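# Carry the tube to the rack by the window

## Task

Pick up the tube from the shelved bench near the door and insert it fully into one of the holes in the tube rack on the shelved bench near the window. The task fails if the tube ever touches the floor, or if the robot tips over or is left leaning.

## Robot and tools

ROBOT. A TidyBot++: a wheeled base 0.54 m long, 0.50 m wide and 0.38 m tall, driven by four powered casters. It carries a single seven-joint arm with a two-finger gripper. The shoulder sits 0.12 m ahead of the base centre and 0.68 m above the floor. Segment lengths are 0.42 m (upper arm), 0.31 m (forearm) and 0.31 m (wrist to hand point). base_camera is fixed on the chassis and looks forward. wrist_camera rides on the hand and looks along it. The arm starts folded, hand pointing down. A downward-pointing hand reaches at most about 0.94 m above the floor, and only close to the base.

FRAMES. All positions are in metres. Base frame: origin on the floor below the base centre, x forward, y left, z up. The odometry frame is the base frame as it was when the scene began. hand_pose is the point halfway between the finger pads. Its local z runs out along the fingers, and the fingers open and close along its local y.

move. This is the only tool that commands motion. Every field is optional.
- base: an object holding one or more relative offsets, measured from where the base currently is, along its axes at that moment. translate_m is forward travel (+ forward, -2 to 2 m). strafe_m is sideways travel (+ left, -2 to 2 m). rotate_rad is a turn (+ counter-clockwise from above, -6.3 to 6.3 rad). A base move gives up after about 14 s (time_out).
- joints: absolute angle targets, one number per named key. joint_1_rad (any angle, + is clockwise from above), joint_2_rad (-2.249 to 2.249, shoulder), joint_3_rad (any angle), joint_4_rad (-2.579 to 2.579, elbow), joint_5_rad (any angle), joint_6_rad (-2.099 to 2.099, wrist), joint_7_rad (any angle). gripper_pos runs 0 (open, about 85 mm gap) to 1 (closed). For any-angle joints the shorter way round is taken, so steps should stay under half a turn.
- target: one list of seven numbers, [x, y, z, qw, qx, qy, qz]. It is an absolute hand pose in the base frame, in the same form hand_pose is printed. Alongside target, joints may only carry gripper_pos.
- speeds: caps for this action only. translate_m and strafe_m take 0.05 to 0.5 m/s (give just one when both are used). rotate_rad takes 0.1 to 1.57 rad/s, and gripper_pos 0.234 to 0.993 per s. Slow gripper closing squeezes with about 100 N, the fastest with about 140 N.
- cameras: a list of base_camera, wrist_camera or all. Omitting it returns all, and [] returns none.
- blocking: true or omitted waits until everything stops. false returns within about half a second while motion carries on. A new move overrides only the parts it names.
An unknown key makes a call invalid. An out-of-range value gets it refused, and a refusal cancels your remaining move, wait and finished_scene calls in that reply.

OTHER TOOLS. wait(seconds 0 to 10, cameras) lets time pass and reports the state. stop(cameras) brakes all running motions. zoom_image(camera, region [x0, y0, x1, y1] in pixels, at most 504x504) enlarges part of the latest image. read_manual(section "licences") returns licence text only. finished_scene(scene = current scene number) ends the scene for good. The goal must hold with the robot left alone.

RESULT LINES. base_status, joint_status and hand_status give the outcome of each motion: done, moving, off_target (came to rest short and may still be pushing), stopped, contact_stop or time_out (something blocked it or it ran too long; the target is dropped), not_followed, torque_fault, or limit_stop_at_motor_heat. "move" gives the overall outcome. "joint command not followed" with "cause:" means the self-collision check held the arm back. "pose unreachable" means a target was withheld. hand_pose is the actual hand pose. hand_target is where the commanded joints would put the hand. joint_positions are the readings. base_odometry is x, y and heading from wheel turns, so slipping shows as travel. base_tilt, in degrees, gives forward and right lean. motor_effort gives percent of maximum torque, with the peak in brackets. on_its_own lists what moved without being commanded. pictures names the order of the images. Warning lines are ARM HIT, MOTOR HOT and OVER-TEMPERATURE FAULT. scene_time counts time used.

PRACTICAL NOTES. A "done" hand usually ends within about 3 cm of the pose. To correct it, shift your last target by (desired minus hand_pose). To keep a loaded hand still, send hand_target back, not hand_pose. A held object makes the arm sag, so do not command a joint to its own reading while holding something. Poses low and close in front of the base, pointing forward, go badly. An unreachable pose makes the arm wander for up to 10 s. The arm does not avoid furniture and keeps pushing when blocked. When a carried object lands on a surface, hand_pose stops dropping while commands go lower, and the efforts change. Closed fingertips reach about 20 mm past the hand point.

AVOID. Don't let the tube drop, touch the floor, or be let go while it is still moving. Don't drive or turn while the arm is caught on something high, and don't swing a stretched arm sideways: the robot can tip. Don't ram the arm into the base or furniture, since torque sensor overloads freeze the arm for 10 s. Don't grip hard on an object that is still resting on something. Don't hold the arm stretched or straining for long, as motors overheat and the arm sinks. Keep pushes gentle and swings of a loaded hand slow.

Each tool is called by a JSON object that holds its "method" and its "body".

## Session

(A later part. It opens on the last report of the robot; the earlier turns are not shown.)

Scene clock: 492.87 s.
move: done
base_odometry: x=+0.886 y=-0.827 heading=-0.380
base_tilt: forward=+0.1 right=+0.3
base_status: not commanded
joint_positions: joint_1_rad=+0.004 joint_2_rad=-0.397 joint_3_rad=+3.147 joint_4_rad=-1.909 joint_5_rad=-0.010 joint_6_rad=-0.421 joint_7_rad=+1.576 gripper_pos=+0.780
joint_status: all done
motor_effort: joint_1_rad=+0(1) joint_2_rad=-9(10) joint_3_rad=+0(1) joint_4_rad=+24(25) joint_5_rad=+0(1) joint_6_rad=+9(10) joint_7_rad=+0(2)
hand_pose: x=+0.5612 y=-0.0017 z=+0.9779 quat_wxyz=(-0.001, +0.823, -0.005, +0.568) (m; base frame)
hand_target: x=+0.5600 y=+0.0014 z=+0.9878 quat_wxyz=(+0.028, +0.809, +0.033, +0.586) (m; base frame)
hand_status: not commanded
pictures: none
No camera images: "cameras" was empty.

{"method": "move", "body": {"joints": {"joint_2_rad": -0.418, "joint_4_rad": -2.02, "joint_6_rad": -0.275}, "cameras": ["wrist_camera"]}}

Scene clock: 498.87 s.
move: done
base_odometry: x=+0.886 y=-0.827 heading=-0.380
base_tilt: forward=+0.0 right=+0.2
base_status: not commanded
joint_positions: joint_1_rad=+0.004 joint_2_rad=-0.398 joint_3_rad=+3.147 joint_4_rad=-2.000 joint_5_rad=-0.010 joint_6_rad=-0.322 joint_7_rad=+1.576 gripper_pos=+0.780
joint_status: all done
motor_effort: joint_1_rad=+0(1) joint_2_rad=-9(9) joint_3_rad=+0(1) joint_4_rad=+23(25) joint_5_rad=-1(1) joint_6_rad=+9(9) joint_7_rad=-1(1)
hand_pose: x=+0.5623 y=-0.0019 z=+0.9523 quat_wxyz=(-0.001, +0.820, -0.005, +0.572) (m; base frame)
hand_target: x=+0.5592 y=+0.0022 z=+0.9627 quat_wxyz=(+0.027, +0.806, +0.034, +0.590) (m; base frame)
hand_status: not commanded
pictures: wrist_camera
camera_calibration:
wrist_camera: T_world_to_cam=[[-0.0541855, -0.998359, 0.0185514, 0.000872892], [-0.352695, 0.00175455, -0.935737, 1.14177], [0.934168, -0.0572463, -0.352211, -0.0543126], [0, 0, 0, 1]] pos_world=[0.453481, -0.00424103, 1.04925]

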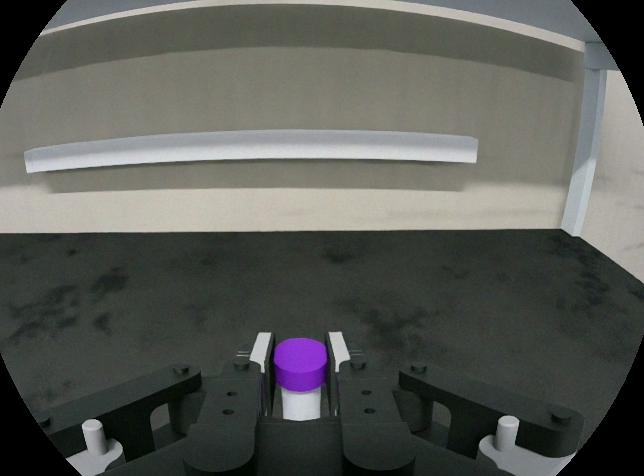

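{"method": "move", "body": {"joints": {"joint_2_rad": -0.424, "joint_4_rad": -2.083, "joint_6_rad": -0.213}, "cameras": []}}

Scene clock: 504.73 s.
move: done
base_odometry: x=+0.886 y=-0.827 heading=-0.380
base_tilt: forward=+0.0 right=+0.3
base_status: not commanded
joint_positions: joint_1_rad=+0.004 joint_2_rad=-0.403 joint_3_rad=+3.147 joint_4_rad=-2.065 joint_5_rad=-0.010 joint_6_rad=-0.257 joint_7_rad=+1.576 gripper_pos=+0.780
joint_status: all done
motor_effort: joint_1_rad=+0(1) joint_2_rad=-8(9) joint_3_rad=+0(1) joint_4_rad=+23(25) joint_5_rad=-1(1) joint_6_rad=+8(10) joint_7_rad=-1(2)
hand_pose: x=+0.5597 y=-0.0020 z=+0.9339 quat_wxyz=(-0.001, +0.819, -0.005, +0.574) (m; base frame)
hand_target: x=+0.5562 y=+0.0027 z=+0.9452 quat_wxyz=(+0.027, +0.804, +0.035, +0.592) (m; base frame)
hand_status: not commanded
pictures: none
No camera images: "cameras" was empty.

{"method": "move", "body": {"joints": {"joint_2_rad": -0.388, "joint_4_rad": -2.145, "joint_6_rad": -0.143}, "cameras": []}}

Scene clock: 509.90 s.
move: done
base_odometry: x=+0.886 y=-0.827 heading=-0.380
base_tilt: forward=+0.1 right=+0.3
base_status: not commanded
joint_positions: joint_1_rad=+0.004 joint_2_rad=-0.397 joint_3_rad=+3.147 joint_4_rad=-2.128 joint_5_rad=-0.010 joint_6_rad=-0.187 joint_7_rad=+1.576 gripper_pos=+0.780
joint_status: all done
motor_effort: joint_1_rad=+0(1) joint_2_rad=-7(9) joint_3_rad=+1(1) joint_4_rad=+23(24) joint_5_rad=+0(1) joint_6_rad=+9(9) joint_7_rad=-2(2)
hand_pose: x=+0.5594 y=-0.0022 z=+0.9140 quat_wxyz=(-0.001, +0.818, -0.006, +0.574) (m; base frame)
hand_target: x=+0.5632 y=+0.0033 z=+0.9124 quat_wxyz=(+0.025, +0.813, +0.036, +0.581) (m; base frame)
hand_status: not commanded
pictures: none
No camera images: "cameras" was empty.

{"method": "move", "body": {"joints": {"joint_2_rad": -0.376, "joint_4_rad": -2.205, "joint_6_rad": -0.075}, "cameras": ["wrist_camera"]}}

{"method": "zoom_image", "body": {"camera": "wrist_camera", "region": [210, 310, 390, 440]}}

Scene clock: 514.03 s.
move: done
base_odometry: x=+0.886 y=-0.827 heading=-0.380
base_tilt: forward=+0.1 right=+0.2
base_status: not commanded
joint_positions: joint_1_rad=+0.004 joint_2_rad=-0.394 joint_3_rad=+3.147 joint_4_rad=-2.184 joint_5_rad=-0.010 joint_6_rad=-0.117 joint_7_rad=+1.576 gripper_pos=+0.780
joint_status: all done
motor_effort: joint_1_rad=+0(1) joint_2_rad=-8(9) joint_3_rad=+0(1) joint_4_rad=+23(24) joint_5_rad=+0(1) joint_6_rad=+9(9) joint_7_rad=-1(2)
hand_pose: x=+0.5582 y=-0.0024 z=+0.8992 quat_wxyz=(+0.000, +0.815, -0.006, +0.579) (m; base frame)
hand_target: x=+0.5625 y=+0.0039 z=+0.8910 quat_wxyz=(+0.025, +0.814, +0.037, +0.580) (m; base frame)
hand_status: not commanded
pictures: wrist_camera
camera_calibration:
wrist_camera: T_world_to_cam=[[-0.0565941, -0.998235, 0.0179986, 0.0030184], [-0.337149, 0.00213969, -0.941449, 1.08708], [0.939749, -0.0593486, -0.336676, -0.0863267], [0, 0, 0, 1]] pos_world=[0.447804, -0.00443631, 0.99431]

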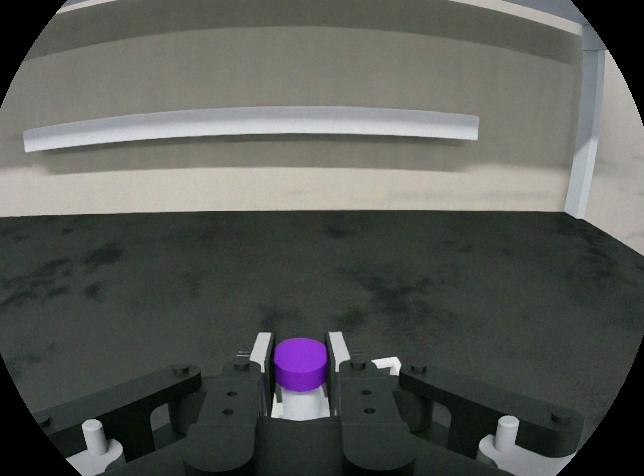

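Scaled by 2.800.

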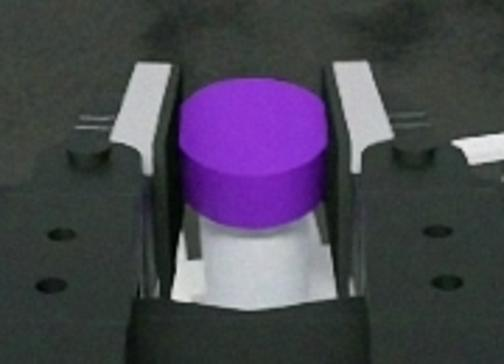

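{"method": "move", "body": {"joints": {"joint_2_rad": -0.370, "joint_4_rad": -2.235, "joint_6_rad": -0.038}, "cameras": []}}

Scene clock: 524.07 s.
move: done
base_odometry: x=+0.886 y=-0.827 heading=-0.380
base_tilt: forward=+0.0 right=+0.3
base_status: not commanded
joint_positions: joint_1_rad=+0.004 joint_2_rad=-0.394 joint_3_rad=+3.147 joint_4_rad=-2.207 joint_5_rad=-0.010 joint_6_rad=-0.071 joint_7_rad=+1.576 gripper_pos=+0.780
joint_status: all done
motor_effort: joint_1_rad=+0(1) joint_2_rad=-7(8) joint_3_rad=+0(1) joint_4_rad=+22(23) joint_5_rad=+0(1) joint_6_rad=+8(9) joint_7_rad=-1(2)
hand_pose: x=+0.5588 y=-0.0025 z=+0.8989 quat_wxyz=(+0.000, +0.809, -0.006, +0.588) (m; base frame)
hand_target: x=+0.5619 y=+0.0042 z=+0.8814 quat_wxyz=(+0.024, +0.813, +0.037, +0.580) (m; base frame)
hand_status: not commanded
pictures: none
No camera images: "cameras" was empty.

{"method": "move", "body": {"joints": {"joint_2_rad": -0.376, "joint_4_rad": -2.205, "joint_6_rad": -0.08}, "cameras": []}}

{"method": "move", "body": {"joints": {"gripper_pos": 0.5}, "speeds": {"gripper_pos": 0.3}, "cameras": ["wrist_camera"]}}

{"method": "zoom_image", "body": {"camera": "wrist_camera", "region": [210, 310, 410, 450]}}

Scene clock: 532.63 s.
move: done
base_odometry: x=+0.886 y=-0.827 heading=-0.380
base_tilt: forward=+0.1 right=+0.3
base_status: not commanded
joint_positions: joint_1_rad=+0.004 joint_2_rad=-0.394 joint_3_rad=+3.147 joint_4_rad=-2.203 joint_5_rad=-0.010 joint_6_rad=-0.075 joint_7_rad=+1.576 gripper_pos=+0.780
joint_status: all done
motor_effort: joint_1_rad=+0(1) joint_2_rad=-8(8) joint_3_rad=+0(1) joint_4_rad=+23(24) joint_5_rad=-1(1) joint_6_rad=+9(9) joint_7_rad=-1(2)
hand_pose: x=+0.5592 y=-0.0025 z=+0.9002 quat_wxyz=(+0.000, +0.809, -0.006, +0.588) (m; base frame)
hand_target: x=+0.5620 y=+0.0038 z=+0.8896 quat_wxyz=(+0.025, +0.815, +0.037, +0.578) (m; base frame)
hand_status: not commanded
pictures: none
No camera images: "cameras" was empty.

Scene clock: 534.17 s.
move: done
base_odometry: x=+0.886 y=-0.827 heading=-0.380
base_tilt: forward=+0.1 right=+0.3
base_status: not commanded
joint_positions: joint_1_rad=+0.004 joint_2_rad=-0.394 joint_3_rad=+3.147 joint_4_rad=-2.203 joint_5_rad=-0.010 joint_6_rad=-0.075 joint_7_rad=+1.576 gripper_pos=+0.499
joint_status: all done
motor_effort: joint_1_rad=+0(1) joint_2_rad=-7(8) joint_3_rad=+0(1) joint_4_rad=+23(23) joint_5_rad=-1(1) joint_6_rad=+9(9) joint_7_rad=-1(2)
hand_pose: x=+0.5592 y=-0.0025 z=+0.9002 quat_wxyz=(+0.000, +0.809, -0.006, +0.588) (m; base frame)
hand_target: x=+0.5620 y=+0.0038 z=+0.8896 quat_wxyz=(+0.025, +0.815, +0.037, +0.578) (m; base frame)
hand_status: not commanded
pictures: wrist_camera
camera_calibration:
wrist_camera: T_world_to_cam=[[-0.0574931, -0.9982, 0.01708, 0.00420071], [-0.315573, 0.00193958, -0.948899, 1.08301], [0.947158, -0.0599451, -0.315117, -0.110572], [0, 0, 0, 1]] pos_world=[0.44674, -0.0045357, 0.992754]

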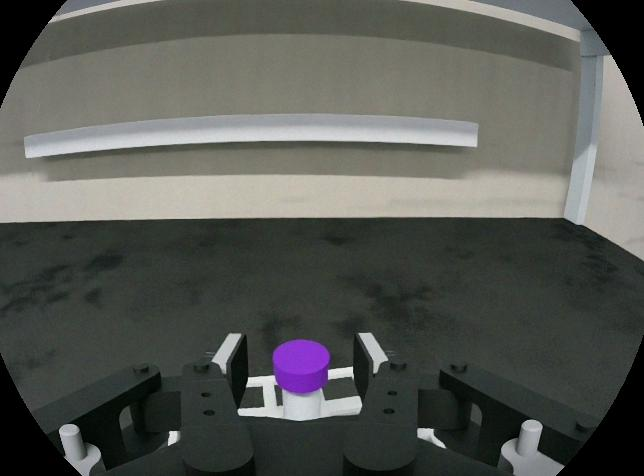

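Scaled by 2.520.

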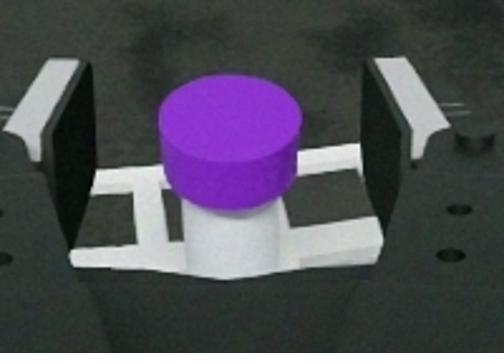

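{"method": "move", "body": {"joints": {"gripper_pos": 0.0}, "cameras": []}}

{"method": "move", "body": {"base": {"translate_m": -0.25}, "speeds": {"translate_m": 0.25}, "cameras": ["wrist_camera"]}}

{"method": "zoom_image", "body": {"camera": "wrist_camera", "region": [215, 190, 375, 350]}}

Scene clock: 542.40 s.
move: done
base_odometry: x=+0.886 y=-0.827 heading=-0.380
base_tilt: forward=+0.0 right=+0.2
base_status: not commanded
joint_positions: joint_1_rad=+0.004 joint_2_rad=-0.394 joint_3_rad=+3.147 joint_4_rad=-2.203 joint_5_rad=-0.010 joint_6_rad=-0.075 joint_7_rad=+1.576 gripper_pos=+0.000
joint_status: all done
motor_effort: joint_1_rad=+0(1) joint_2_rad=-8(8) joint_3_rad=+1(1) joint_4_rad=+23(23) joint_5_rad=+0(1) joint_6_rad=+8(9) joint_7_rad=+0(2)
hand_pose: x=+0.5592 y=-0.0025 z=+0.9002 quat_wxyz=(+0.000, +0.809, -0.006, +0.588) (m; base frame)
hand_target: x=+0.5620 y=+0.0038 z=+0.8896 quat_wxyz=(+0.025, +0.815, +0.037, +0.578) (m; base frame)
hand_status: not commanded
pictures: none
No camera images: "cameras" was empty.

Scene clock: 544.27 s.
move: done
base_odometry: x=+0.653 y=-0.734 heading=-0.380
base_tilt: forward=+0.0 right=+0.3
base_status: done
joint_positions: joint_1_rad=+0.004 joint_2_rad=-0.384 joint_3_rad=+3.146 joint_4_rad=-2.203 joint_5_rad=-0.010 joint_6_rad=-0.075 joint_7_rad=+1.576 gripper_pos=+0.000
joint_status: not commanded
motor_effort: joint_1_rad=+0(1) joint_2_rad=-7(12) joint_3_rad=+0(2) joint_4_rad=+23(23) joint_5_rad=+0(1) joint_6_rad=+8(9) joint_7_rad=-1(2)
hand_pose: x=+0.5613 y=-0.0023 z=+0.8959 quat_wxyz=(+0.000, +0.812, -0.006, +0.584) (m; base frame)
hand_target: x=+0.5620 y=+0.0038 z=+0.8896 quat_wxyz=(+0.025, +0.815, +0.037, +0.578) (m; base frame)
hand_status: not commanded
pictures: wrist_camera
camera_calibration:
wrist_camera: T_world_to_cam=[[-0.0568511, -0.998224, 0.0177897, 0.00363369], [-0.324741, 0.00163929, -0.945802, 1.082], [0.944093, -0.0595469, -0.324257, -0.103963], [0, 0, 0, 1]] pos_world=[0.449725, -0.00433712, 0.989578]

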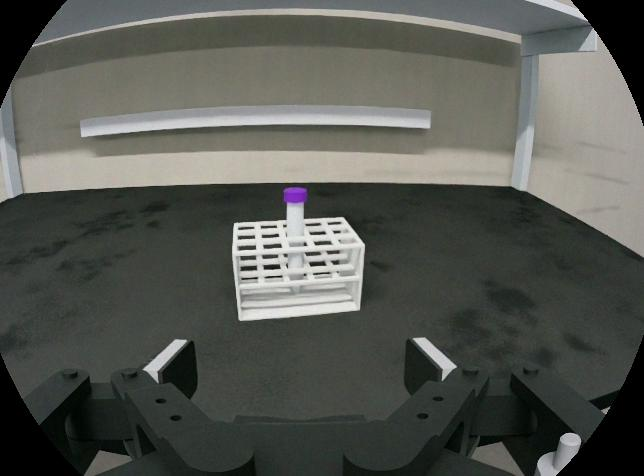

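Scaled by 3.150.

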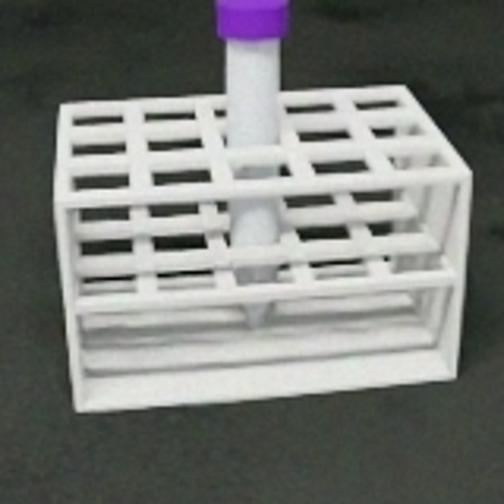

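{"method": "finished_scene", "body": {"scene": 2}}

The scene is finished: the task was done.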